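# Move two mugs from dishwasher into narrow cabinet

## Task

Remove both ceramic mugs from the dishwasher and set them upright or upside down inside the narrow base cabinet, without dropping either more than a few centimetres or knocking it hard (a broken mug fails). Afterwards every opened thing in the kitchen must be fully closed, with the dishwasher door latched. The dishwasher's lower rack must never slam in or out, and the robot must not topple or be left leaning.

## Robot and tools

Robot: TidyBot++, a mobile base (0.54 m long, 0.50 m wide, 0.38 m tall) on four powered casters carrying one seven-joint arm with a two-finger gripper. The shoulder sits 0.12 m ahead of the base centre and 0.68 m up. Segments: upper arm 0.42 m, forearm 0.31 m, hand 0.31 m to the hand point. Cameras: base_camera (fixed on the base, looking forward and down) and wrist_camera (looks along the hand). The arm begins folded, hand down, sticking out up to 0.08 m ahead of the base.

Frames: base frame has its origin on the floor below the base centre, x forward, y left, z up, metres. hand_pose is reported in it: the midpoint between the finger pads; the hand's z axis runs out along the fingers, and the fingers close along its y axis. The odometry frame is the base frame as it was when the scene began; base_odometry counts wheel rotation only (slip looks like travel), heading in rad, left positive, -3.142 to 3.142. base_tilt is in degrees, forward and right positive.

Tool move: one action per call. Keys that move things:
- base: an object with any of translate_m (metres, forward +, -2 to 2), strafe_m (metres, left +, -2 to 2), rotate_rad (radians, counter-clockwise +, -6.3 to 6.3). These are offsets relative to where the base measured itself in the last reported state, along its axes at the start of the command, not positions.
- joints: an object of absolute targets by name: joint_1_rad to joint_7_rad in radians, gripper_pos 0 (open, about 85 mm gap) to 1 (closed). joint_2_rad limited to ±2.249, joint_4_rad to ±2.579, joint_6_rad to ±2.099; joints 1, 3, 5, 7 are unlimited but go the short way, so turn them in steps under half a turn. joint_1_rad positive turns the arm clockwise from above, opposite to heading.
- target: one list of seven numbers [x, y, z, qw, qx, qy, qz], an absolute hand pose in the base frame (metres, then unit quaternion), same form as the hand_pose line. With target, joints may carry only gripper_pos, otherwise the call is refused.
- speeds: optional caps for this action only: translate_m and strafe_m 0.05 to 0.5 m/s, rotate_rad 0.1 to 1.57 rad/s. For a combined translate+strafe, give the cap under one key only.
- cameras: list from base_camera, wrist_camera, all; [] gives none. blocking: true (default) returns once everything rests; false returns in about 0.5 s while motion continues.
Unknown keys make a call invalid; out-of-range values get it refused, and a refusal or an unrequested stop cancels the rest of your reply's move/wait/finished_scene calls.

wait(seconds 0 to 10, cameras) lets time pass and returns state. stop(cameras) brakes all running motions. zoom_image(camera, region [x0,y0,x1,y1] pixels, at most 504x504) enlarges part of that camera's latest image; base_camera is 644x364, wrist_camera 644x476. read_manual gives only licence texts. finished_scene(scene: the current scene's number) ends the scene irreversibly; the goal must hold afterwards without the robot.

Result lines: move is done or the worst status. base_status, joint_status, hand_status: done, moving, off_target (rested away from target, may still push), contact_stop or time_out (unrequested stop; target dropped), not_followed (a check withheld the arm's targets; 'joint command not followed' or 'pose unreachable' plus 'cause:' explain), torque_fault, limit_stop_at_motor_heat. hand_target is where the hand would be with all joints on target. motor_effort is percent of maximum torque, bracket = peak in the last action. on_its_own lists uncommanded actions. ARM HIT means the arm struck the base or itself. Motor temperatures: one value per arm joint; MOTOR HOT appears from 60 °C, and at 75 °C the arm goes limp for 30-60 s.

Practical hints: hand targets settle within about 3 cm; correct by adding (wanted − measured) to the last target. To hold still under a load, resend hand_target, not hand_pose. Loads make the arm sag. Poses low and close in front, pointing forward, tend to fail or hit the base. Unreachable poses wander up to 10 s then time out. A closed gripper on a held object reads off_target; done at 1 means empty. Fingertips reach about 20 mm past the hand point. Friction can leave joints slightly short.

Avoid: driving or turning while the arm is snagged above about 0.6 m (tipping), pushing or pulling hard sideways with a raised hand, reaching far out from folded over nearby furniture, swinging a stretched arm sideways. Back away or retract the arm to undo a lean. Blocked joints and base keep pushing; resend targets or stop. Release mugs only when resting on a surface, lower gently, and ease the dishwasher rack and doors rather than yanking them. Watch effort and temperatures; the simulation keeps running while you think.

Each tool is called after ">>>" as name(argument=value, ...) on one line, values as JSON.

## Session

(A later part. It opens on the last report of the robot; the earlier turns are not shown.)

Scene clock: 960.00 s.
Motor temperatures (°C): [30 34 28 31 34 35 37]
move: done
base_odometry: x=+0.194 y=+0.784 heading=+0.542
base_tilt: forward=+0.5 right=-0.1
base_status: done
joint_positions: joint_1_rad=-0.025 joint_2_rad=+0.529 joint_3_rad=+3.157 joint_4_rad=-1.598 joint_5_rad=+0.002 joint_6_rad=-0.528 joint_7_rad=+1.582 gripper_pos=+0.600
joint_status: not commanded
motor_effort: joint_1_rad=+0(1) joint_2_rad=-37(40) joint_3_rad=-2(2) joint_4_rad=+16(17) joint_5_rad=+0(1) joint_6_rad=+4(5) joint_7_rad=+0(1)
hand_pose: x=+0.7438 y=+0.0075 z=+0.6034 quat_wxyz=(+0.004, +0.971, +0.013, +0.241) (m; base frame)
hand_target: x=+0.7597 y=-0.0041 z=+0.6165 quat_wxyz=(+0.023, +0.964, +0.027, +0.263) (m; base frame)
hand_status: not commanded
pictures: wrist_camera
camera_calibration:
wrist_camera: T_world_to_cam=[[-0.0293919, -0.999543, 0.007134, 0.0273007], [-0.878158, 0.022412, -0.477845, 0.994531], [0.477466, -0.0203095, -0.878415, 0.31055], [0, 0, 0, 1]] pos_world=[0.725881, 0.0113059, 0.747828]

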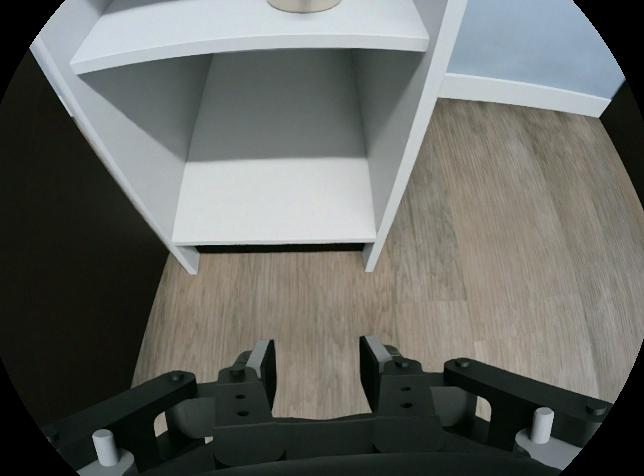

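>>> move(base={"translate_m": -0.2}, joints={"joint_2_rad": 0.051, "joint_4_rad": -1.784, "joint_6_rad": -0.783, "gripper_pos": 0.0}, cameras=[])

>>> move(base={"rotate_rad": 1.568}, cameras=[])

>>> move(base={"translate_m": 0.22, "strafe_m": 0.1385}, speeds={"translate_m": 0.25}, cameras=["wrist_camera", "base_camera"])

Scene clock: 1014.13 s.
Motor temperatures (°C): [30 34 28 31 34 35 37]
move: done
base_odometry: x=+0.022 y=+0.681 heading=+0.543
base_tilt: forward=+0.5 right=-0.1
base_status: done
joint_positions: joint_1_rad=-0.025 joint_2_rad=+0.055 joint_3_rad=+3.157 joint_4_rad=-1.763 joint_5_rad=+0.002 joint_6_rad=-0.722 joint_7_rad=+1.582 gripper_pos=+0.000
joint_status: all done
motor_effort: joint_1_rad=+0(1) joint_2_rad=-22(41) joint_3_rad=-1(2) joint_4_rad=+19(19) joint_5_rad=+1(1) joint_6_rad=+5(7) joint_7_rad=+0(1)
hand_pose: x=+0.6232 y=+0.0057 z=+0.7681 quat_wxyz=(+0.001, +0.955, +0.010, +0.296) (m; base frame)
hand_target: x=+0.5999 y=-0.0088 z=+0.7506 quat_wxyz=(+0.023, +0.965, +0.019, +0.259) (m; base frame)
hand_status: not commanded
pictures: none
No camera images: "cameras" was empty.

Scene clock: 1016.47 s.
Motor temperatures (°C): [30 34 28 31 34 35 37]
move: done
base_odometry: x=+0.022 y=+0.681 heading=+2.111
base_tilt: forward=+0.4 right=-0.1
base_status: done
joint_positions: joint_1_rad=-0.026 joint_2_rad=+0.055 joint_3_rad=+3.155 joint_4_rad=-1.764 joint_5_rad=+0.003 joint_6_rad=-0.724 joint_7_rad=+1.582 gripper_pos=+0.000
joint_status: not commanded
motor_effort: joint_1_rad=+0(3) joint_2_rad=-22(24) joint_3_rad=-1(4) joint_4_rad=+19(19) joint_5_rad=+0(1) joint_6_rad=+5(6) joint_7_rad=+0(1)
hand_pose: x=+0.6225 y=+0.0072 z=+0.7676 quat_wxyz=(+0.001, +0.955, +0.012, +0.295) (m; base frame)
hand_target: x=+0.5999 y=-0.0088 z=+0.7506 quat_wxyz=(+0.023, +0.965, +0.019, +0.259) (m; base frame)
hand_status: not commanded
pictures: none
No camera images: "cameras" was empty.

Scene clock: 1018.37 s.
Motor temperatures (°C): [30 34 28 31 34 35 37]
move: done
base_odometry: x=-0.210 y=+0.798 heading=+2.112
base_tilt: forward=+0.4 right=-0.1
base_status: done
joint_positions: joint_1_rad=-0.026 joint_2_rad=+0.055 joint_3_rad=+3.155 joint_4_rad=-1.766 joint_5_rad=+0.003 joint_6_rad=-0.727 joint_7_rad=+1.582 gripper_pos=+0.000
joint_status: not commanded
motor_effort: joint_1_rad=-1(2) joint_2_rad=-22(25) joint_3_rad=-1(2) joint_4_rad=+19(19) joint_5_rad=+0(1) joint_6_rad=+5(6) joint_7_rad=-1(1)
hand_pose: x=+0.6209 y=+0.0072 z=+0.7659 quat_wxyz=(+0.001, +0.956, +0.012, +0.292) (m; base frame)
hand_target: x=+0.5999 y=-0.0088 z=+0.7506 quat_wxyz=(+0.023, +0.965, +0.019, +0.259) (m; base frame)
hand_status: not commanded
pictures: base_camera, wrist_camera
camera_calibration:
wrist_camera: T_world_to_cam=[[-0.0277546, -0.99961, -0.00314091, 0.0290692], [-0.82204, 0.0246119, -0.568898, 0.999106], [0.568753, -0.0132076, -0.822402, 0.412256], [0, 0, 0, 1]] pos_world=[0.58764, 0.00991293, 0.90752]

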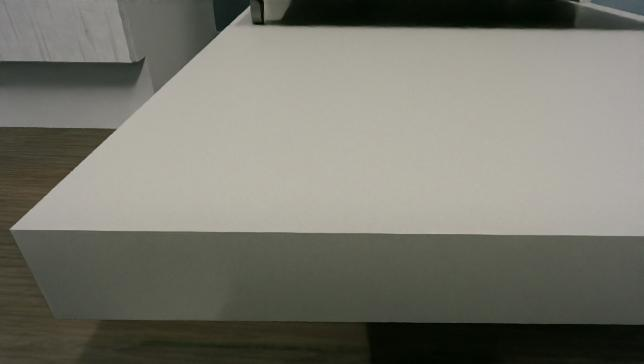

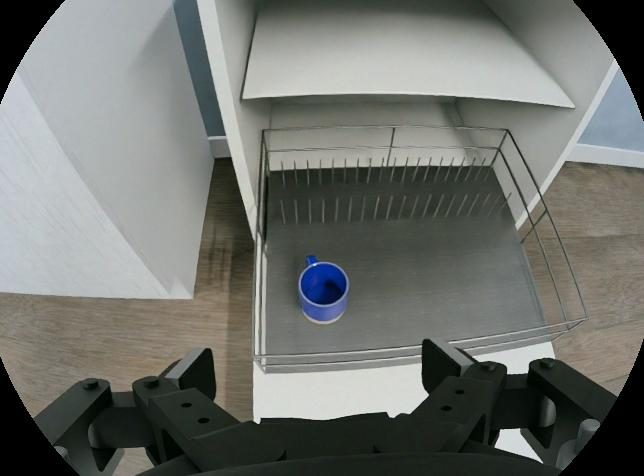

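>>> zoom_image(camera="wrist_camera", region=[240, 230, 400, 390])

Scaled by 3.150.

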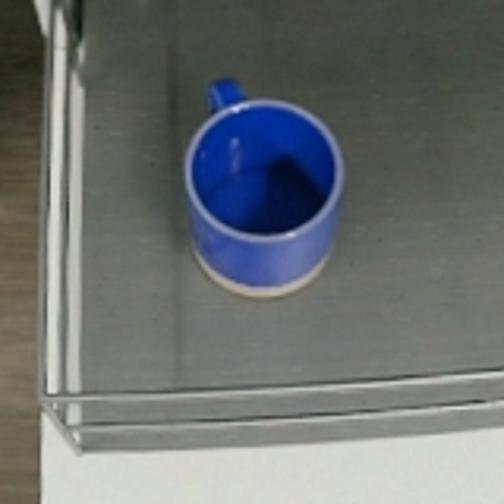

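>>> move(base={"strafe_m": -0.017}, joints={"joint_2_rad": 0.72, "joint_4_rad": -1.768, "joint_6_rad": 0.047}, cameras=["wrist_camera"])

>>> zoom_image(camera="wrist_camera", region=[180, 180, 460, 400])

Scene clock: 1058.23 s.
Motor temperatures (°C): [30 34 28 31 34 35 37]
move: done
base_odometry: x=-0.195 y=+0.807 heading=+2.112
base_tilt: forward=+0.5 right=-0.2
base_status: done
joint_positions: joint_1_rad=-0.023 joint_2_rad=+0.720 joint_3_rad=+3.157 joint_4_rad=-1.766 joint_5_rad=+0.003 joint_6_rad=-0.021 joint_7_rad=+1.582 gripper_pos=+0.000
joint_status: all done
motor_effort: joint_1_rad=+0(3) joint_2_rad=-39(41) joint_3_rad=-1(3) joint_4_rad=+13(19) joint_5_rad=+0(1) joint_6_rad=+6(6) joint_7_rad=+0(1)
hand_pose: x=+0.7727 y=+0.0073 z=+0.4979 quat_wxyz=(+0.005, +0.950, +0.014, +0.312) (m; base frame)
hand_target: x=+0.7884 y=+0.0041 z=+0.5105 quat_wxyz=(+0.014, +0.939, +0.035, +0.343) (m; base frame)
hand_status: not commanded
pictures: wrist_camera
camera_calibration:
wrist_camera: T_world_to_cam=[[-0.0261908, -0.99965, 0.00379671, 0.0278844], [-0.797846, 0.0186149, -0.602574, 0.969567], [0.602292, -0.0188111, -0.798054, 0.067557], [0, 0, 0, 1]] pos_world=[0.733606, 0.011097, 0.638045]

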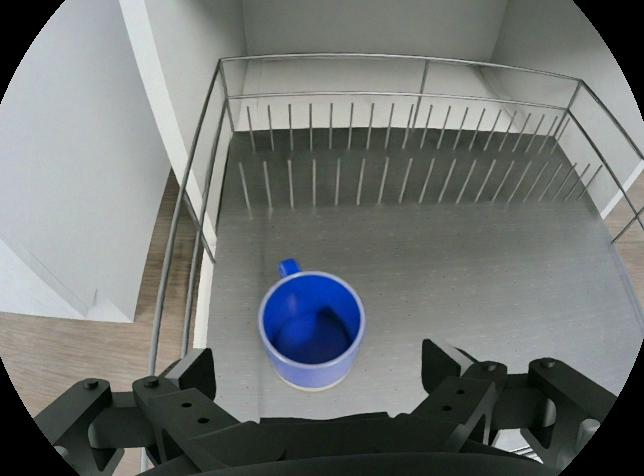

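Scaled by 1.800.

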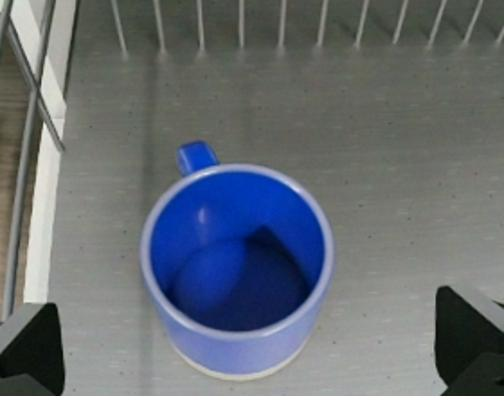

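>>> move(joints={"joint_2_rad": 0.985, "joint_4_rad": -1.507, "joint_6_rad": 0.06}, cameras=["wrist_camera"])

>>> zoom_image(camera="wrist_camera", region=[180, 200, 460, 400])

Scene clock: 1080.63 s.
Motor temperatures (°C): [30 34 28 31 34 35 37]
move: done
base_odometry: x=-0.195 y=+0.807 heading=+2.112
base_tilt: forward=+0.5 right=-0.1
base_status: not commanded
joint_positions: joint_1_rad=-0.023 joint_2_rad=+0.992 joint_3_rad=+3.157 joint_4_rad=-1.533 joint_5_rad=+0.003 joint_6_rad=-0.005 joint_7_rad=+1.582 gripper_pos=+0.000
joint_status: all done
motor_effort: joint_1_rad=+0(1) joint_2_rad=-45(47) joint_3_rad=-1(2) joint_4_rad=+12(14) joint_5_rad=+0(1) joint_6_rad=+5(6) joint_7_rad=+0(1)
hand_pose: x=+0.8320 y=+0.0085 z=+0.4009 quat_wxyz=(+0.006, +0.953, +0.016, +0.301) (m; base frame)
hand_target: x=+0.8627 y=+0.0057 z=+0.4278 quat_wxyz=(+0.015, +0.937, +0.037, +0.347) (m; base frame)
hand_status: not commanded
pictures: wrist_camera
camera_calibration:
wrist_camera: T_world_to_cam=[[-0.0231853, -0.999704, 0.00733027, 0.0270682], [-0.810837, 0.0145149, -0.585092, 0.962353], [0.584813, -0.0195092, -0.810934, -0.0258748], [0, 0, 0, 1]] pos_world=[0.796071, 0.0125869, 0.541884]

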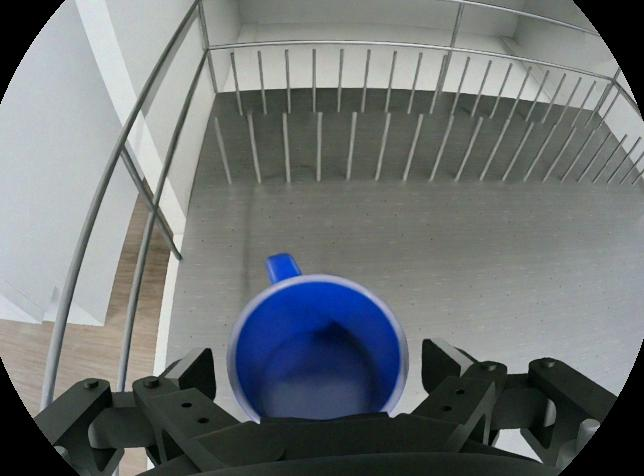

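Scaled by 1.800.

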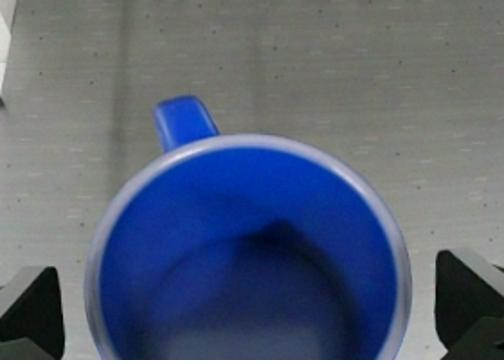

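>>> move(cameras=["wrist_camera"])

Scene clock: 1111.13 s.
Motor temperatures (°C): [30 34 28 31 34 35 37]
base_odometry: x=-0.195 y=+0.807 heading=+2.112
base_tilt: forward=+0.4 right=-0.2
base_status: not commanded
joint_positions: joint_1_rad=-0.023 joint_2_rad=+0.992 joint_3_rad=+3.157 joint_4_rad=-1.533 joint_5_rad=+0.003 joint_6_rad=-0.004 joint_7_rad=+1.582 gripper_pos=+0.000
joint_status: all done
motor_effort: joint_1_rad=-1(1) joint_2_rad=-45(47) joint_3_rad=-1(2) joint_4_rad=+13(14) joint_5_rad=+0(1) joint_6_rad=+6(6) joint_7_rad=+0(1)
hand_pose: x=+0.8321 y=+0.0085 z=+0.4010 quat_wxyz=(+0.006, +0.953, +0.016, +0.302) (m; base frame)
hand_target: x=+0.8627 y=+0.0057 z=+0.4278 quat_wxyz=(+0.015, +0.937, +0.037, +0.347) (m; base frame)
hand_status: not commanded
pictures: wrist_camera
camera_calibration:
wrist_camera: T_world_to_cam=[[-0.0231883, -0.999704, 0.00732484, 0.0270758], [-0.810673, 0.014515, -0.585319, 0.962427], [0.585039, -0.0195106, -0.81077, -0.0262028], [0, 0, 0, 1]] pos_world=[0.796171, 0.0125869, 0.541884]

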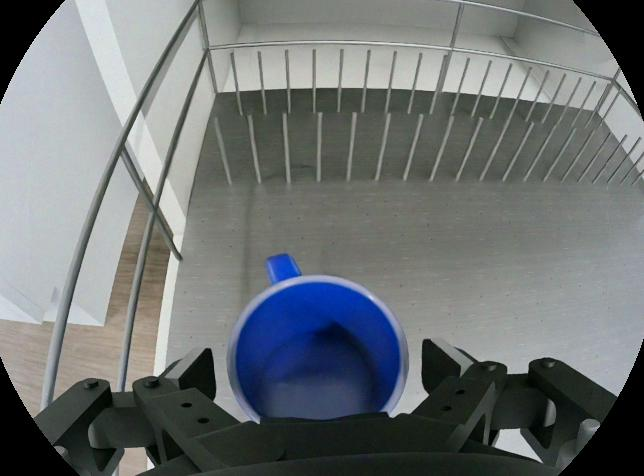

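>>> move(joints={"joint_2_rad": 1.029, "joint_4_rad": -1.477, "joint_6_rad": 0.075}, cameras=["wrist_camera"])

Scene clock: 1123.17 s.
Motor temperatures (°C): [30 35 28 31 34 35 37]
move: done
base_odometry: x=-0.195 y=+0.807 heading=+2.112
base_tilt: forward=+0.4 right=-0.1
base_status: not commanded
joint_positions: joint_1_rad=-0.023 joint_2_rad=+1.028 joint_3_rad=+3.157 joint_4_rad=-1.498 joint_5_rad=+0.003 joint_6_rad=+0.012 joint_7_rad=+1.582 gripper_pos=+0.000
joint_status: all done
motor_effort: joint_1_rad=+0(1) joint_2_rad=-46(47) joint_3_rad=-1(2) joint_4_rad=+13(13) joint_5_rad=+0(1) joint_6_rad=+5(6) joint_7_rad=+0(1)
hand_pose: x=+0.8436 y=+0.0088 z=+0.3906 quat_wxyz=(+0.006, +0.951, +0.016, +0.309) (m; base frame)
hand_target: x=+0.8693 y=+0.0061 z=+0.4097 quat_wxyz=(+0.015, +0.937, +0.037, +0.348) (m; base frame)
hand_status: not commanded
pictures: wrist_camera
camera_calibration:
wrist_camera: T_world_to_cam=[[-0.0226552, -0.999719, 0.006957, 0.027437], [-0.801888, 0.0140154, -0.59731, 0.962882], [0.597045, -0.019111, -0.80198, -0.0548544], [0, 0, 0, 1]] pos_world=[0.805496, 0.0128858, 0.530957]

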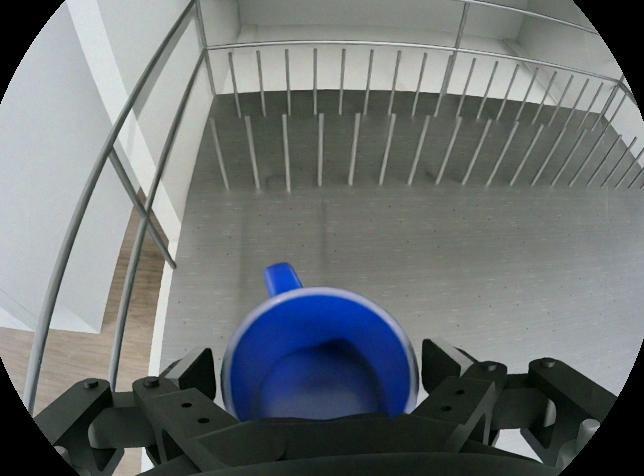

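>>> move(joints={"joint_2_rad": 1.058, "joint_4_rad": -1.465, "joint_6_rad": 0.088}, cameras=["wrist_camera"])

>>> zoom_image(camera="wrist_camera", region=[180, 260, 460, 476])

Scene clock: 1147.43 s.
Motor temperatures (°C): [30 35 28 31 34 35 37]
move: done
base_odometry: x=-0.195 y=+0.807 heading=+2.112
base_tilt: forward=+0.5 right=-0.1
base_status: not commanded
joint_positions: joint_1_rad=-0.023 joint_2_rad=+1.056 joint_3_rad=+3.157 joint_4_rad=-1.487 joint_5_rad=+0.003 joint_6_rad=+0.025 joint_7_rad=+1.582 gripper_pos=+0.000
joint_status: all done
motor_effort: joint_1_rad=+0(1) joint_2_rad=-46(47) joint_3_rad=-2(2) joint_4_rad=+12(13) joint_5_rad=+0(1) joint_6_rad=+6(6) joint_7_rad=+0(1)
hand_pose: x=+0.8444 y=+0.0088 z=+0.3765 quat_wxyz=(+0.006, +0.952, +0.017, +0.307) (m; base frame)
hand_target: x=+0.8701 y=+0.0064 z=+0.3952 quat_wxyz=(+0.014, +0.937, +0.038, +0.346) (m; base frame)
hand_status: not commanded
pictures: wrist_camera
camera_calibration:
wrist_camera: T_world_to_cam=[[-0.022307, -0.999725, 0.00727349, 0.0271182], [-0.803903, 0.0136116, -0.594605, 0.955794], [0.594342, -0.0191111, -0.803985, -0.0636327], [0, 0, 0, 1]] pos_world=[0.80679, 0.0128848, 0.516963]

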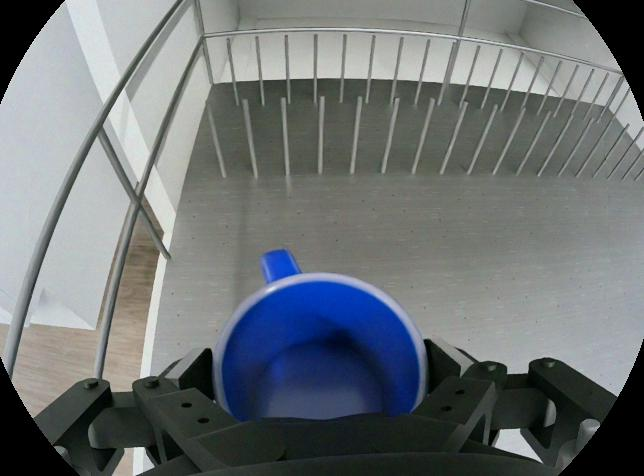

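Scaled by 1.800.

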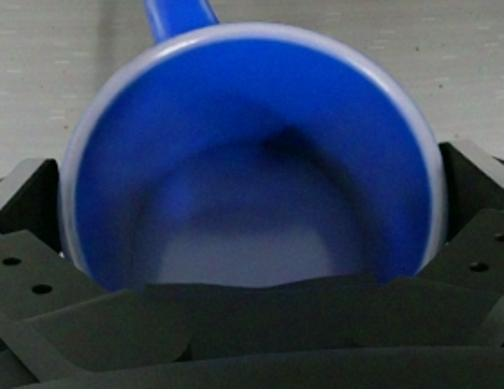

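>>> move(joints={"joint_2_rad": 1.087, "joint_4_rad": -1.4535, "joint_6_rad": 0.1}, cameras=["wrist_camera"])

Scene clock: 1152.70 s.
Motor temperatures (°C): [30 35 28 31 34 35 37]
move: done
base_odometry: x=-0.195 y=+0.807 heading=+2.112
base_tilt: forward=+0.5 right=-0.1
base_status: not commanded
joint_positions: joint_1_rad=-0.023 joint_2_rad=+1.085 joint_3_rad=+3.157 joint_4_rad=-1.475 joint_5_rad=+0.003 joint_6_rad=+0.038 joint_7_rad=+1.582 gripper_pos=+0.000
joint_status: all done
motor_effort: joint_1_rad=+0(1) joint_2_rad=-46(48) joint_3_rad=-2(2) joint_4_rad=+12(13) joint_5_rad=+0(1) joint_6_rad=+5(6) joint_7_rad=+0(1)
hand_pose: x=+0.8443 y=+0.0089 z=+0.3616 quat_wxyz=(+0.006, +0.952, +0.017, +0.304) (m; base frame)
hand_target: x=+0.8701 y=+0.0066 z=+0.3802 quat_wxyz=(+0.014, +0.938, +0.038, +0.343) (m; base frame)
hand_status: not commanded
pictures: wrist_camera
camera_calibration:
wrist_camera: T_world_to_cam=[[-0.0218625, -0.999731, 0.00769125, 0.0267676], [-0.807259, 0.013114, -0.590051, 0.948021], [0.589792, -0.0191088, -0.807329, -0.0703583], [0, 0, 0, 1]] pos_world=[0.807381, 0.0129836, 0.502373]

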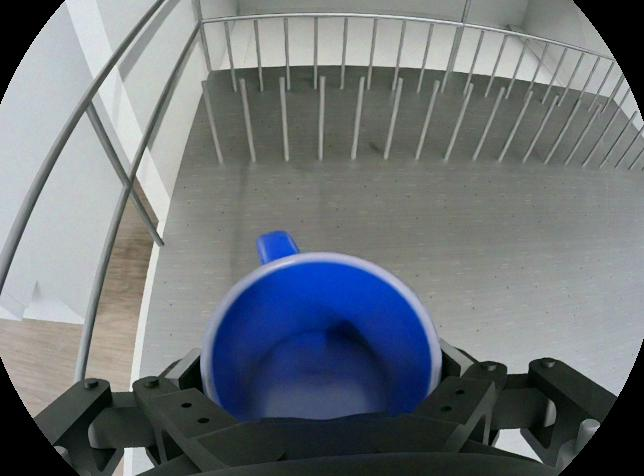

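>>> move(joints={"gripper_pos": 0.2}, cameras=["wrist_camera"])

Scene clock: 1158.53 s.
Motor temperatures (°C): [30 35 28 31 34 35 37]
move: off_target
base_odometry: x=-0.195 y=+0.807 heading=+2.112
base_tilt: forward=+0.5 right=-0.2
base_status: not commanded
joint_positions: joint_1_rad=-0.023 joint_2_rad=+1.084 joint_3_rad=+3.157 joint_4_rad=-1.475 joint_5_rad=+0.003 joint_6_rad=+0.039 joint_7_rad=+1.582 gripper_pos=+0.105
joint_status: gripper_pos off_target (ended at +0.105, target +0.200)
motor_effort: joint_1_rad=-1(2) joint_2_rad=-45(50) joint_3_rad=-2(3) joint_4_rad=+12(14) joint_5_rad=+0(1) joint_6_rad=+6(7) joint_7_rad=+0(1)
hand_pose: x=+0.8450 y=+0.0089 z=+0.3627 quat_wxyz=(+0.006, +0.952, +0.017, +0.306) (m; base frame)
hand_target: x=+0.8701 y=+0.0066 z=+0.3802 quat_wxyz=(+0.014, +0.938, +0.038, +0.343) (m; base frame)
hand_status: not commanded
pictures: wrist_camera
camera_calibration:
wrist_camera: T_world_to_cam=[[-0.0219054, -0.999732, 0.00749612, 0.0269019], [-0.805779, 0.0132162, -0.592069, 0.948753], [0.591811, -0.0190097, -0.805852, -0.0721687], [0, 0, 0, 1]] pos_world=[0.807785, 0.0129839, 0.503368]

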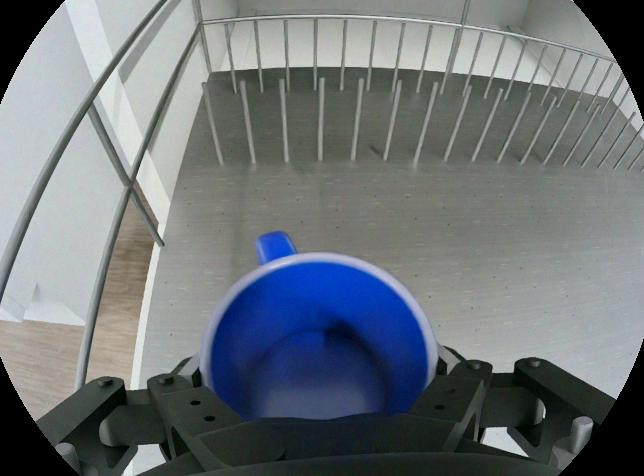

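>>> move(joints={"gripper_pos": 0.35}, cameras=[])

Scene clock: 1165.13 s.
Motor temperatures (°C): [30 35 28 31 34 35 37]
move: off_target
base_odometry: x=-0.195 y=+0.807 heading=+2.112
base_tilt: forward=+0.5 right=-0.1
base_status: not commanded
joint_positions: joint_1_rad=-0.023 joint_2_rad=+1.084 joint_3_rad=+3.157 joint_4_rad=-1.475 joint_5_rad=+0.003 joint_6_rad=+0.039 joint_7_rad=+1.582 gripper_pos=+0.105
joint_status: gripper_pos off_target (ended at +0.105, target +0.350)
motor_effort: joint_1_rad=-2(2) joint_2_rad=-45(45) joint_3_rad=-2(3) joint_4_rad=+13(13) joint_5_rad=+0(1) joint_6_rad=+6(6) joint_7_rad=+1(1)
hand_pose: x=+0.8450 y=+0.0089 z=+0.3627 quat_wxyz=(+0.006, +0.952, +0.017, +0.306) (m; base frame)
hand_target: x=+0.8701 y=+0.0066 z=+0.3802 quat_wxyz=(+0.014, +0.938, +0.038, +0.343) (m; base frame)
hand_status: not commanded
pictures: none
No camera images: "cameras" was empty.

>>> move(joints={"joint_2_rad": 1.01, "joint_4_rad": -1.465, "joint_6_rad": -0.01}, cameras=["wrist_camera"])

Scene clock: 1179.60 s.
Motor temperatures (°C): [30 35 28 31 34 35 37]
move: done
base_odometry: x=-0.195 y=+0.807 heading=+2.112
base_tilt: forward=+0.5 right=-0.1
base_status: not commanded
joint_positions: joint_1_rad=-0.023 joint_2_rad=+1.047 joint_3_rad=+3.157 joint_4_rad=-1.475 joint_5_rad=+0.003 joint_6_rad=+0.005 joint_7_rad=+1.582 gripper_pos=+0.105
joint_status: all done
motor_effort: joint_1_rad=+0(1) joint_2_rad=-50(52) joint_3_rad=-1(3) joint_4_rad=+15(15) joint_5_rad=+1(1) joint_6_rad=+7(8) joint_7_rad=+0(1)
hand_pose: x=+0.8482 y=+0.0089 z=+0.3840 quat_wxyz=(+0.006, +0.951, +0.016, +0.308) (m; base frame)
hand_target: x=+0.8598 y=+0.0046 z=+0.4118 quat_wxyz=(+0.016, +0.946, +0.037, +0.322) (m; base frame)
hand_status: not commanded
pictures: wrist_camera
camera_calibration:
wrist_camera: T_world_to_cam=[[-0.0223943, -0.999723, 0.0071901, 0.0273579], [-0.80334, 0.0137133, -0.595363, 0.963146], [0.595099, -0.0191088, -0.803425, -0.0605699], [0, 0, 0, 1]] pos_world=[0.810392, 0.012985, 0.524561]

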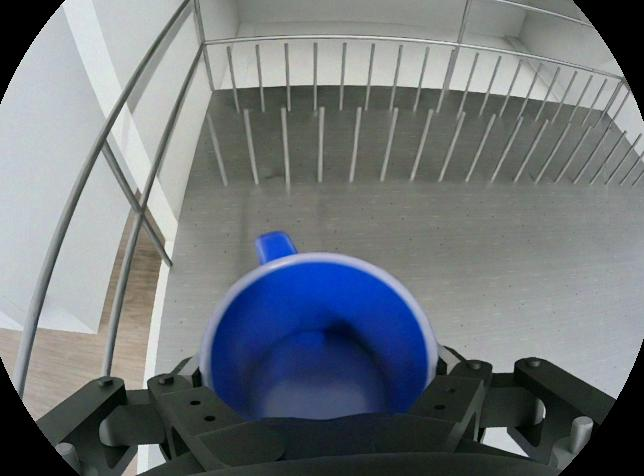

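>>> move(joints={"joint_2_rad": 0.9, "joint_4_rad": -1.475, "joint_6_rad": -0.12}, cameras=[])

>>> move(joints={"joint_2_rad": 0.79, "joint_4_rad": -1.483, "joint_6_rad": -0.24}, cameras=["wrist_camera"])

Scene clock: 1190.17 s.
Motor temperatures (°C): [30 36 28 31 34 35 37]
move: done
base_odometry: x=-0.195 y=+0.807 heading=+2.112
base_tilt: forward=+0.5 right=-0.1
base_status: not commanded
joint_positions: joint_1_rad=-0.023 joint_2_rad=+0.926 joint_3_rad=+3.157 joint_4_rad=-1.475 joint_5_rad=+0.003 joint_6_rad=-0.078 joint_7_rad=+1.582 gripper_pos=+0.105
joint_status: all done
motor_effort: joint_1_rad=+0(1) joint_2_rad=-50(55) joint_3_rad=-2(2) joint_4_rad=+16(17) joint_5_rad=+0(1) joint_6_rad=+7(8) joint_7_rad=+0(1)
hand_pose: x=+0.8588 y=+0.0090 z=+0.4568 quat_wxyz=(+0.006, +0.946, +0.016, +0.325) (m; base frame)
hand_target: x=+0.8544 y=+0.0027 z=+0.4684 quat_wxyz=(+0.018, +0.947, +0.035, +0.317) (m; base frame)
hand_status: not commanded
pictures: none
No camera images: "cameras" was empty.

Scene clock: 1191.50 s.
Motor temperatures (°C): [30 36 28 31 34 35 37]
move: done
base_odometry: x=-0.195 y=+0.807 heading=+2.112
base_tilt: forward=+0.5 right=-0.1
base_status: not commanded
joint_positions: joint_1_rad=-0.023 joint_2_rad=+0.816 joint_3_rad=+3.157 joint_4_rad=-1.481 joint_5_rad=+0.003 joint_6_rad=-0.196 joint_7_rad=+1.582 gripper_pos=+0.105
joint_status: all done
motor_effort: joint_1_rad=+0(1) joint_2_rad=-48(53) joint_3_rad=-1(2) joint_4_rad=+18(18) joint_5_rad=+0(1) joint_6_rad=+7(8) joint_7_rad=+0(1)
hand_pose: x=+0.8485 y=+0.0087 z=+0.5131 quat_wxyz=(+0.006, +0.948, +0.015, +0.318) (m; base frame)
hand_target: x=+0.8411 y=+0.0007 z=+0.5231 quat_wxyz=(+0.020, +0.950, +0.032, +0.309) (m; base frame)
hand_status: not commanded
pictures: wrist_camera
camera_calibration:
wrist_camera: T_world_to_cam=[[-0.0255012, -0.999663, 0.00476518, 0.0300723], [-0.789379, 0.0172117, -0.613665, 1.03772], [0.613377, -0.0194107, -0.789552, 0.0202017], [0, 0, 0, 1]] pos_world=[0.80753, 0.0125935, 0.65262]

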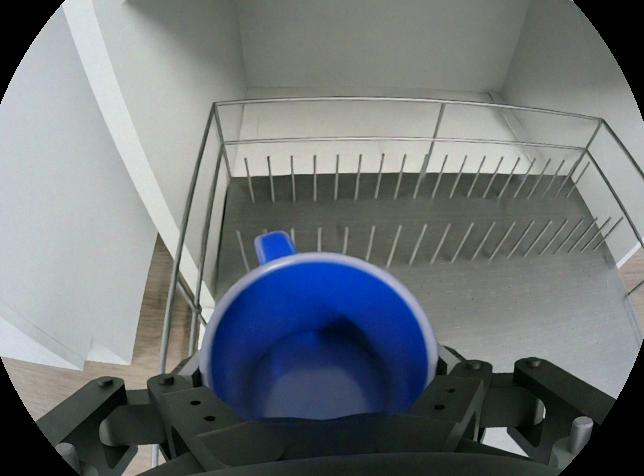

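>>> move(base={"translate_m": -0.3}, speeds={"translate_m": 0.25}, cameras=["wrist_camera"])

Scene clock: 1203.67 s.
Motor temperatures (°C): [30 36 28 31 34 35 37]
move: done
base_odometry: x=-0.041 y=+0.550 heading=+2.112
base_tilt: forward=+0.5 right=-0.2
base_status: done
joint_positions: joint_1_rad=-0.023 joint_2_rad=+0.816 joint_3_rad=+3.157 joint_4_rad=-1.485 joint_5_rad=+0.003 joint_6_rad=-0.201 joint_7_rad=+1.582 gripper_pos=+0.105
joint_status: not commanded
motor_effort: joint_1_rad=+0(2) joint_2_rad=-48(50) joint_3_rad=-1(2) joint_4_rad=+18(19) joint_5_rad=+0(1) joint_6_rad=+7(8) joint_7_rad=-1(1)
hand_pose: x=+0.8453 y=+0.0087 z=+0.5101 quat_wxyz=(+0.006, +0.949, +0.015, +0.314) (m; base frame)
hand_target: x=+0.8411 y=+0.0007 z=+0.5231 quat_wxyz=(+0.020, +0.950, +0.032, +0.309) (m; base frame)
hand_status: not commanded
pictures: wrist_camera
camera_calibration:
wrist_camera: T_world_to_cam=[[-0.0255149, -0.999662, 0.00508575, 0.029841], [-0.795163, 0.0172116, -0.606151, 1.03448], [0.605859, -0.0195099, -0.795333, 0.0290926], [0, 0, 0, 1]] pos_world=[0.805714, 0.0125934, 0.650037]

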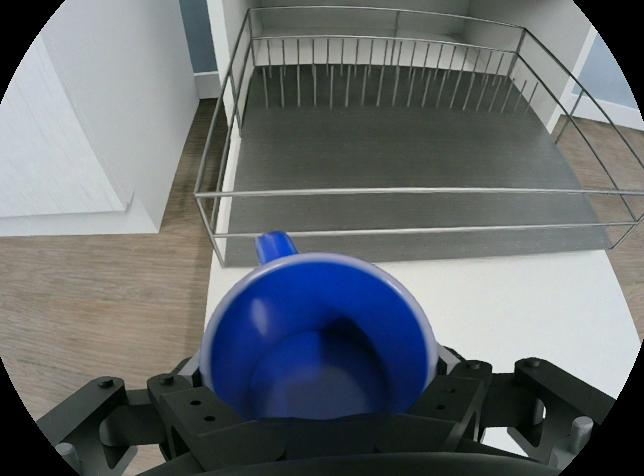

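>>> move(joints={"joint_2_rad": 0.5, "joint_4_rad": -1.73, "joint_6_rad": -0.28}, cameras=[])

>>> move(joints={"joint_2_rad": 0.135, "joint_4_rad": -2.055, "joint_6_rad": -0.33}, cameras=["wrist_camera"])

Scene clock: 1236.03 s.
Motor temperatures (°C): [30 36 28 30 34 35 37]
move: done
base_odometry: x=-0.041 y=+0.550 heading=+2.112
base_tilt: forward=+0.4 right=-0.2
base_status: not commanded
joint_positions: joint_1_rad=-0.023 joint_2_rad=+0.524 joint_3_rad=+3.157 joint_4_rad=-1.723 joint_5_rad=+0.003 joint_6_rad=-0.235 joint_7_rad=+1.582 gripper_pos=+0.105
joint_status: all done
motor_effort: joint_1_rad=-1(1) joint_2_rad=-40(50) joint_3_rad=-1(2) joint_4_rad=+18(19) joint_5_rad=+0(1) joint_6_rad=+7(8) joint_7_rad=+1(1)
hand_pose: x=+0.7655 y=+0.0071 z=+0.6032 quat_wxyz=(+0.005, +0.946, +0.013, +0.324) (m; base frame)
hand_target: x=+0.7533 y=-0.0012 z=+0.6073 quat_wxyz=(+0.020, +0.950, +0.030, +0.310) (m; base frame)
hand_status: not commanded
pictures: none
No camera images: "cameras" was empty.

Scene clock: 1237.57 s.
Motor temperatures (°C): [30 36 28 30 34 35 37]
move: done
base_odometry: x=-0.041 y=+0.550 heading=+2.112
base_tilt: forward=+0.4 right=-0.1
base_status: not commanded
joint_positions: joint_1_rad=-0.023 joint_2_rad=+0.159 joint_3_rad=+3.157 joint_4_rad=-2.049 joint_5_rad=+0.003 joint_6_rad=-0.285 joint_7_rad=+1.582 gripper_pos=+0.105
joint_status: all done
motor_effort: joint_1_rad=+0(1) joint_2_rad=-26(42) joint_3_rad=-1(2) joint_4_rad=+18(20) joint_5_rad=+1(1) joint_6_rad=+7(8) joint_7_rad=+0(1)
hand_pose: x=+0.6264 y=+0.0053 z=+0.6620 quat_wxyz=(+0.003, +0.948, +0.011, +0.319) (m; base frame)
hand_target: x=+0.6132 y=-0.0029 z=+0.6633 quat_wxyz=(+0.018, +0.952, +0.027, +0.306) (m; base frame)
hand_status: not commanded
pictures: wrist_camera
camera_calibration:
wrist_camera: T_world_to_cam=[[-0.0301968, -0.999537, -0.00369496, 0.0288523], [-0.789244, 0.0261117, -0.613524, 0.953646], [0.613337, -0.0156103, -0.789667, 0.274075], [0, 0, 0, 1]] pos_world=[0.58543, 0.00821599, 0.80162]

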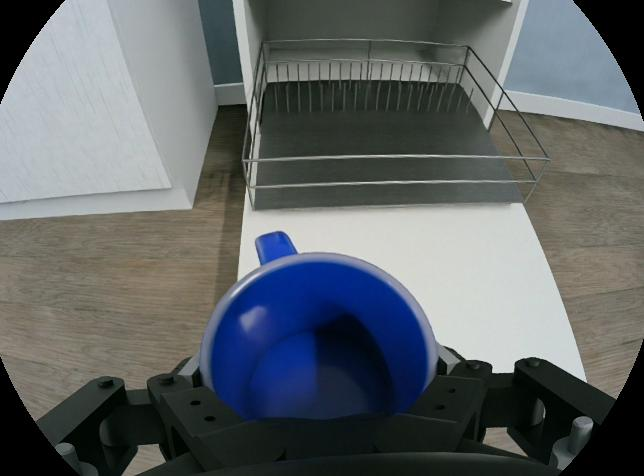

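>>> move(base={"rotate_rad": -1.57}, speeds={"rotate_rad": 0.9}, cameras=["wrist_camera", "base_camera"])

Scene clock: 1280.47 s.
Motor temperatures (°C): [30 35 28 30 34 34 37]
move: done
base_odometry: x=-0.041 y=+0.550 heading=+0.542
base_tilt: forward=+0.4 right=-0.2
base_status: done
joint_positions: joint_1_rad=-0.021 joint_2_rad=+0.159 joint_3_rad=+3.158 joint_4_rad=-2.049 joint_5_rad=+0.003 joint_6_rad=-0.285 joint_7_rad=+1.582 gripper_pos=+0.105
joint_status: not commanded
motor_effort: joint_1_rad=-1(3) joint_2_rad=-26(27) joint_3_rad=-1(4) joint_4_rad=+19(19) joint_5_rad=+0(1) joint_6_rad=+7(7) joint_7_rad=+0(1)
hand_pose: x=+0.6263 y=+0.0036 z=+0.6619 quat_wxyz=(+0.003, +0.948, +0.010, +0.318) (m; base frame)
hand_target: x=+0.6132 y=-0.0029 z=+0.6633 quat_wxyz=(+0.018, +0.952, +0.027, +0.306) (m; base frame)
hand_status: not commanded
pictures: base_camera, wrist_camera
camera_calibration:
wrist_camera: T_world_to_cam=[[-0.0335209, -0.999432, -0.00348175, 0.0291325], [-0.789331, 0.0286107, -0.613301, 0.953479], [0.613052, -0.0178101, -0.789841, 0.274295], [0, 0, 0, 1]] pos_world=[0.585429, 0.00672154, 0.80152]

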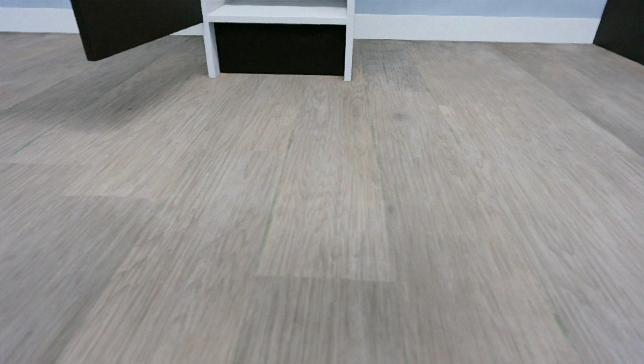

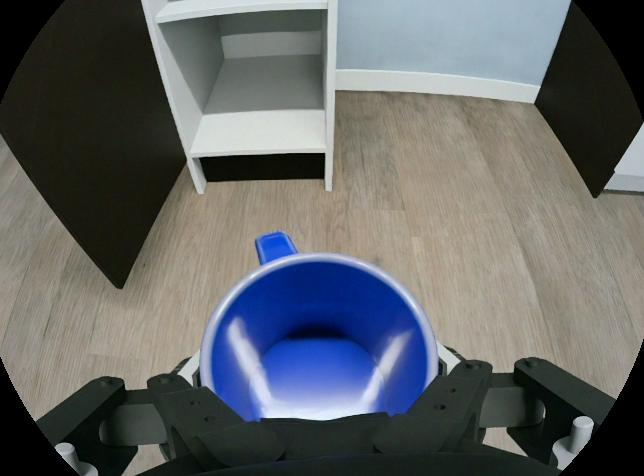

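>>> move(base={"translate_m": 0.322, "strafe_m": 0.135}, speeds={"translate_m": 0.3}, cameras=["wrist_camera", "base_camera"])

Scene clock: 1288.77 s.
Motor temperatures (°C): [30 35 28 30 34 34 37]
move: done
base_odometry: x=+0.166 y=+0.832 heading=+0.541
base_tilt: forward=+0.4 right=-0.2
base_status: done
joint_positions: joint_1_rad=-0.021 joint_2_rad=+0.157 joint_3_rad=+3.158 joint_4_rad=-2.055 joint_5_rad=+0.003 joint_6_rad=-0.290 joint_7_rad=+1.582 gripper_pos=+0.105
joint_status: not commanded
motor_effort: joint_1_rad=+0(2) joint_2_rad=-26(28) joint_3_rad=-1(2) joint_4_rad=+19(20) joint_5_rad=+0(1) joint_6_rad=+7(8) joint_7_rad=+0(1)
hand_pose: x=+0.6227 y=+0.0036 z=+0.6596 quat_wxyz=(+0.003, +0.949, +0.010, +0.314) (m; base frame)
hand_target: x=+0.6132 y=-0.0029 z=+0.6633 quat_wxyz=(+0.018, +0.952, +0.027, +0.306) (m; base frame)
hand_status: not commanded
pictures: base_camera, wrist_camera
camera_calibration:
wrist_camera: T_world_to_cam=[[-0.0335493, -0.999432, -0.00320299, 0.028835], [-0.794421, 0.0286117, -0.606693, 0.947961], [0.60644, -0.0178096, -0.794929, 0.28219], [0, 0, 0, 1]] pos_world=[0.582915, 0.00672154, 0.799535]

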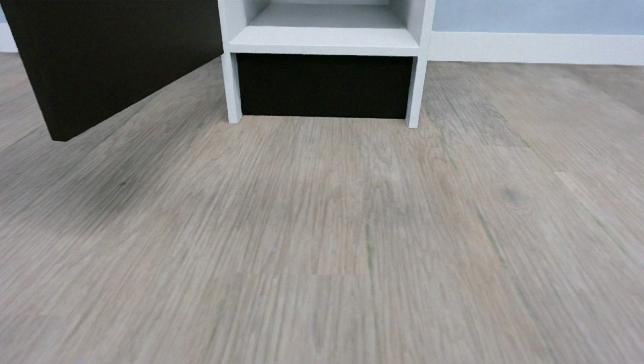

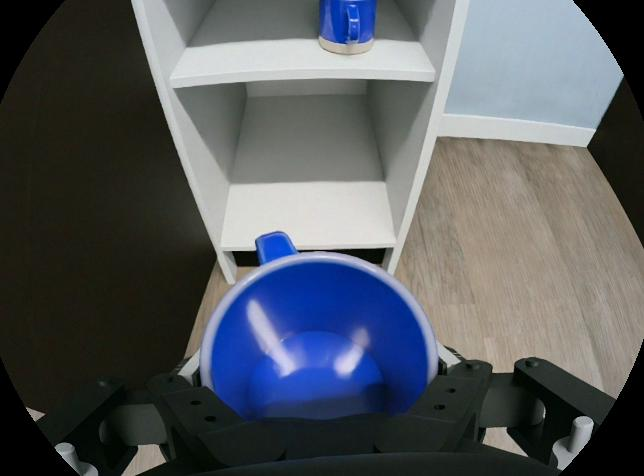

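>>> move(joints={"joint_2_rad": 0.635, "joint_4_rad": -1.86, "joint_6_rad": 0.03}, cameras=[])

>>> move(joints={"joint_2_rad": 1.13, "joint_4_rad": -1.67, "joint_6_rad": 0.35}, cameras=["wrist_camera", "base_camera"])

Scene clock: 1328.10 s.
Motor temperatures (°C): [30 34 28 30 33 34 37]
move: done
base_odometry: x=+0.166 y=+0.832 heading=+0.541
base_tilt: forward=+0.4 right=-0.1
base_status: not commanded
joint_positions: joint_1_rad=-0.021 joint_2_rad=+0.656 joint_3_rad=+3.158 joint_4_rad=-1.897 joint_5_rad=+0.003 joint_6_rad=-0.048 joint_7_rad=+1.582 gripper_pos=+0.105
joint_status: all done
motor_effort: joint_1_rad=-1(1) joint_2_rad=-39(41) joint_3_rad=-2(2) joint_4_rad=+14(19) joint_5_rad=+1(1) joint_6_rad=+6(8) joint_7_rad=+0(1)
hand_pose: x=+0.7104 y=+0.0043 z=+0.4868 quat_wxyz=(+0.006, +0.964, +0.012, +0.267) (m; base frame)
hand_target: x=+0.7530 y=+0.0034 z=+0.5268 quat_wxyz=(+0.014, +0.943, +0.034, +0.332) (m; base frame)
hand_status: not commanded
pictures: none
No camera images: "cameras" was empty.

Scene clock: 1330.10 s.
Motor temperatures (°C): [30 34 28 30 33 34 37]
move: done
base_odometry: x=+0.166 y=+0.832 heading=+0.541
base_tilt: forward=+0.5 right=-0.2
base_status: not commanded
joint_positions: joint_1_rad=-0.021 joint_2_rad=+1.155 joint_3_rad=+3.158 joint_4_rad=-1.702 joint_5_rad=+0.003 joint_6_rad=+0.273 joint_7_rad=+1.582 gripper_pos=+0.105
joint_status: all done
motor_effort: joint_1_rad=+0(1) joint_2_rad=-47(50) joint_3_rad=-1(3) joint_4_rad=+9(14) joint_5_rad=+0(1) joint_6_rad=+6(7) joint_7_rad=+0(1)
hand_pose: x=+0.7570 y=+0.0050 z=+0.2858 quat_wxyz=(+0.007, +0.961, +0.016, +0.275) (m; base frame)
hand_target: x=+0.8033 y=+0.0091 z=+0.3251 quat_wxyz=(+0.008, +0.940, +0.039, +0.339) (m; base frame)
hand_status: not commanded
pictures: base_camera, wrist_camera
camera_calibration:
wrist_camera: T_world_to_cam=[[-0.0233675, -0.999666, 0.0110457, 0.0217805], [-0.841723, 0.0137118, -0.539735, 0.844659], [0.539404, -0.0219097, -0.841762, -0.0322712], [0, 0, 0, 1]] pos_world=[0.728885, 0.00948436, 0.428487]

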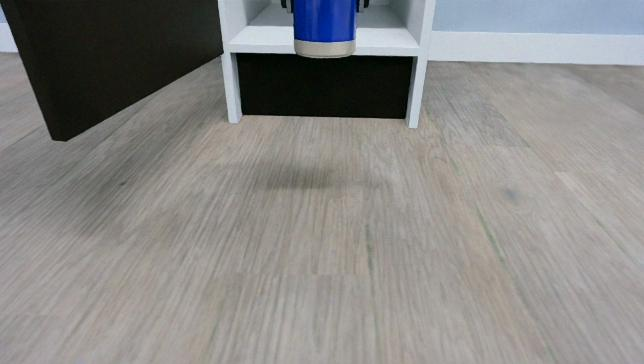

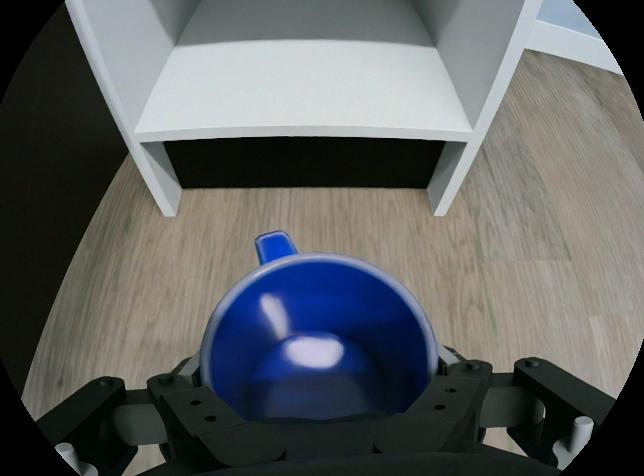

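>>> move(joints={"joint_6_rad": 0.42}, cameras=[])

Scene clock: 1351.33 s.
Motor temperatures (°C): [30 35 28 30 33 34 37]
move: done
base_odometry: x=+0.166 y=+0.832 heading=+0.541
base_tilt: forward=+0.5 right=-0.2
base_status: not commanded
joint_positions: joint_1_rad=-0.021 joint_2_rad=+1.155 joint_3_rad=+3.158 joint_4_rad=-1.694 joint_5_rad=+0.003 joint_6_rad=+0.353 joint_7_rad=+1.582 gripper_pos=+0.105
joint_status: all done
motor_effort: joint_1_rad=-1(1) joint_2_rad=-47(48) joint_3_rad=-1(2) joint_4_rad=+10(11) joint_5_rad=+0(1) joint_6_rad=+7(8) joint_7_rad=+0(1)
hand_pose: x=+0.7821 y=+0.0057 z=+0.3022 quat_wxyz=(+0.007, +0.948, +0.016, +0.317) (m; base frame)
hand_target: x=+0.8195 y=+0.0105 z=+0.3396 quat_wxyz=(+0.007, +0.928, +0.039, +0.371) (m; base frame)
hand_status: not commanded
pictures: none
No camera images: "cameras" was empty.

>>> move(base={"translate_m": 0.303}, speeds={"translate_m": 0.2}, cameras=["wrist_camera", "base_camera"])

Scene clock: 1362.90 s.
Motor temperatures (°C): [30 35 28 30 33 34 37]
move: done
base_odometry: x=+0.426 y=+0.988 heading=+0.542
base_tilt: forward=+0.5 right=-0.1
base_status: done
joint_positions: joint_1_rad=-0.021 joint_2_rad=+1.155 joint_3_rad=+3.158 joint_4_rad=-1.691 joint_5_rad=+0.003 joint_6_rad=+0.353 joint_7_rad=+1.582 gripper_pos=+0.105
joint_status: not commanded
motor_effort: joint_1_rad=+0(4) joint_2_rad=-47(48) joint_3_rad=-1(4) joint_4_rad=+9(12) joint_5_rad=+0(1) joint_6_rad=+7(8) joint_7_rad=+0(1)
hand_pose: x=+0.7837 y=+0.0058 z=+0.3030 quat_wxyz=(+0.007, +0.948, +0.016, +0.319) (m; base frame)
hand_target: x=+0.8195 y=+0.0105 z=+0.3396 quat_wxyz=(+0.007, +0.928, +0.039, +0.371) (m; base frame)
hand_status: not commanded
pictures: base_camera, wrist_camera
camera_calibration:
wrist_camera: T_world_to_cam=[[-0.0227533, -0.999714, 0.00739612, 0.0236057], [-0.789013, 0.0134136, -0.61423, 0.85762], [0.613955, -0.0198114, -0.789093, -0.106556], [0, 0, 0, 1]] pos_world=[0.742631, 0.00998414, 0.442519]

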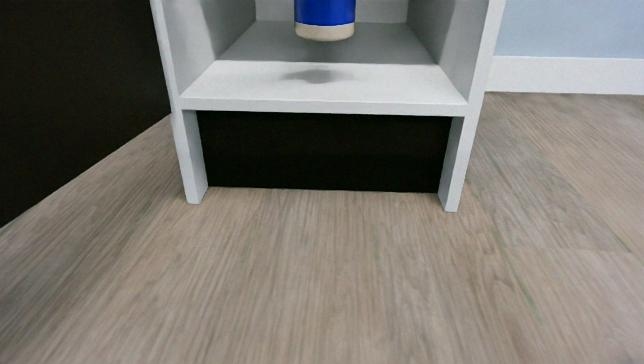

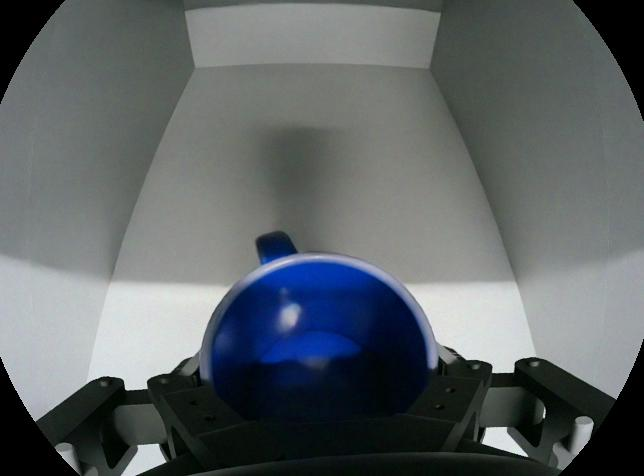

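>>> move(joints={"joint_2_rad": 1.245, "joint_4_rad": -1.592, "joint_6_rad": 0.44}, cameras=["base_camera"])

Scene clock: 1370.67 s.
Motor temperatures (°C): [30 35 28 30 33 34 37]
move: done
base_odometry: x=+0.426 y=+0.988 heading=+0.542
base_tilt: forward=+0.5 right=-0.2
base_status: not commanded
joint_positions: joint_1_rad=-0.021 joint_2_rad=+1.274 joint_3_rad=+3.158 joint_4_rad=-1.621 joint_5_rad=+0.003 joint_6_rad=+0.367 joint_7_rad=+1.582 gripper_pos=+0.105
joint_status: all done
motor_effort: joint_1_rad=-1(1) joint_2_rad=-47(51) joint_3_rad=-1(2) joint_4_rad=+9(10) joint_5_rad=+0(1) joint_6_rad=+7(8) joint_7_rad=-1(1)
hand_pose: x=+0.7777 y=+0.0057 z=+0.2455 quat_wxyz=(+0.007, +0.953, +0.017, +0.302) (m; base frame)
hand_target: x=+0.8227 y=+0.0110 z=+0.2874 quat_wxyz=(+0.006, +0.931, +0.040, +0.363) (m; base frame)
hand_status: not commanded
pictures: base_camera

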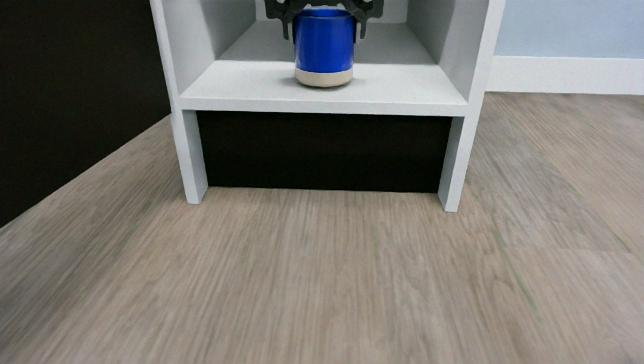

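>>> move(joints={"joint_2_rad": 1.257, "joint_4_rad": -1.586, "joint_6_rad": 0.443}, cameras=["base_camera"])

>>> zoom_image(camera="base_camera", region=[220, 0, 430, 130])

Scene clock: 1375.43 s.
Motor temperatures (°C): [30 35 28 30 33 34 37]
move: done
base_odometry: x=+0.426 y=+0.988 heading=+0.542
base_tilt: forward=+0.5 right=-0.1
base_status: not commanded
joint_positions: joint_1_rad=-0.021 joint_2_rad=+1.278 joint_3_rad=+3.158 joint_4_rad=-1.616 joint_5_rad=+0.003 joint_6_rad=+0.368 joint_7_rad=+1.582 gripper_pos=+0.105
joint_status: all done
motor_effort: joint_1_rad=+0(1) joint_2_rad=-48(48) joint_3_rad=-1(2) joint_4_rad=+8(9) joint_5_rad=+0(0) joint_6_rad=+7(7) joint_7_rad=+0(1)
hand_pose: x=+0.7786 y=+0.0058 z=+0.2442 quat_wxyz=(+0.007, +0.953, +0.017, +0.303) (m; base frame)
hand_target: x=+0.8218 y=+0.0111 z=+0.2814 quat_wxyz=(+0.006, +0.931, +0.040, +0.362) (m; base frame)
hand_status: not commanded
pictures: base_camera

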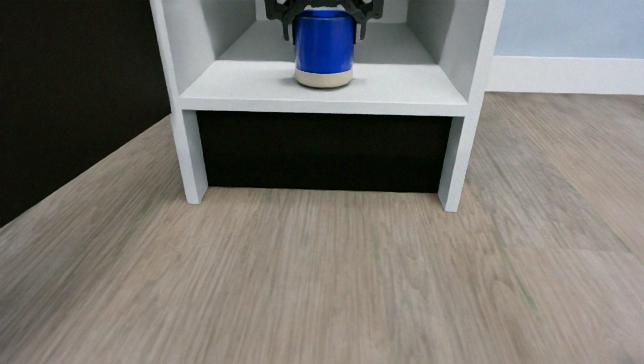

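Scaled by 2.400.

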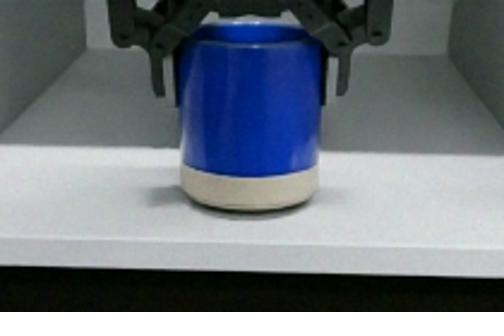

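>>> move(joints={"joint_2_rad": 1.27, "joint_4_rad": -1.58, "joint_6_rad": 0.446}, cameras=[])

>>> move(joints={"joint_2_rad": 1.28, "joint_4_rad": -1.575, "joint_6_rad": 0.449}, cameras=["base_camera"])

>>> zoom_image(camera="base_camera", region=[220, 0, 430, 130])

Scene clock: 1379.50 s.
Motor temperatures (°C): [30 35 28 30 33 34 37]
move: done
base_odometry: x=+0.426 y=+0.988 heading=+0.542
base_tilt: forward=+0.5 right=-0.1
base_status: not commanded
joint_positions: joint_1_rad=-0.021 joint_2_rad=+1.287 joint_3_rad=+3.158 joint_4_rad=-1.611 joint_5_rad=+0.003 joint_6_rad=+0.371 joint_7_rad=+1.582 gripper_pos=+0.105
joint_status: all done
motor_effort: joint_1_rad=+0(1) joint_2_rad=-48(48) joint_3_rad=-2(2) joint_4_rad=+8(9) joint_5_rad=+0(1) joint_6_rad=+6(7) joint_7_rad=+0(1)
hand_pose: x=+0.7785 y=+0.0058 z=+0.2402 quat_wxyz=(+0.007, +0.953, +0.017, +0.303) (m; base frame)
hand_target: x=+0.8204 y=+0.0111 z=+0.2747 quat_wxyz=(+0.006, +0.932, +0.041, +0.360) (m; base frame)
hand_status: not commanded
pictures: none
No camera images: "cameras" was empty.

Scene clock: 1380.07 s.
Motor temperatures (°C): [30 35 28 30 33 34 37]
move: done
base_odometry: x=+0.426 y=+0.988 heading=+0.542
base_tilt: forward=+0.5 right=-0.1
base_status: not commanded
joint_positions: joint_1_rad=-0.021 joint_2_rad=+1.294 joint_3_rad=+3.158 joint_4_rad=-1.606 joint_5_rad=+0.003 joint_6_rad=+0.375 joint_7_rad=+1.582 gripper_pos=+0.105
joint_status: all done
motor_effort: joint_1_rad=-1(1) joint_2_rad=-47(49) joint_3_rad=-1(2) joint_4_rad=+8(9) joint_5_rad=+0(1) joint_6_rad=+6(7) joint_7_rad=+0(1)
hand_pose: x=+0.7791 y=+0.0058 z=+0.2375 quat_wxyz=(+0.007, +0.953, +0.018, +0.303) (m; base frame)
hand_target: x=+0.8197 y=+0.0112 z=+0.2698 quat_wxyz=(+0.006, +0.932, +0.041, +0.359) (m; base frame)
hand_status: not commanded
pictures: base_camera

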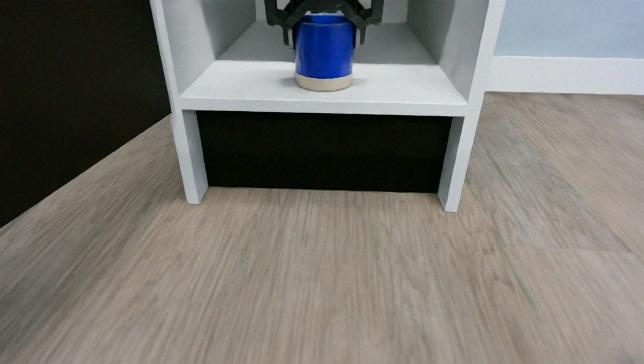

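Scaled by 2.400.

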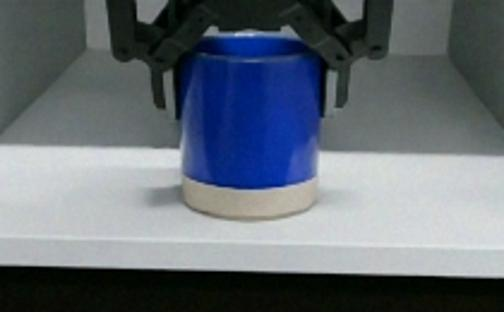

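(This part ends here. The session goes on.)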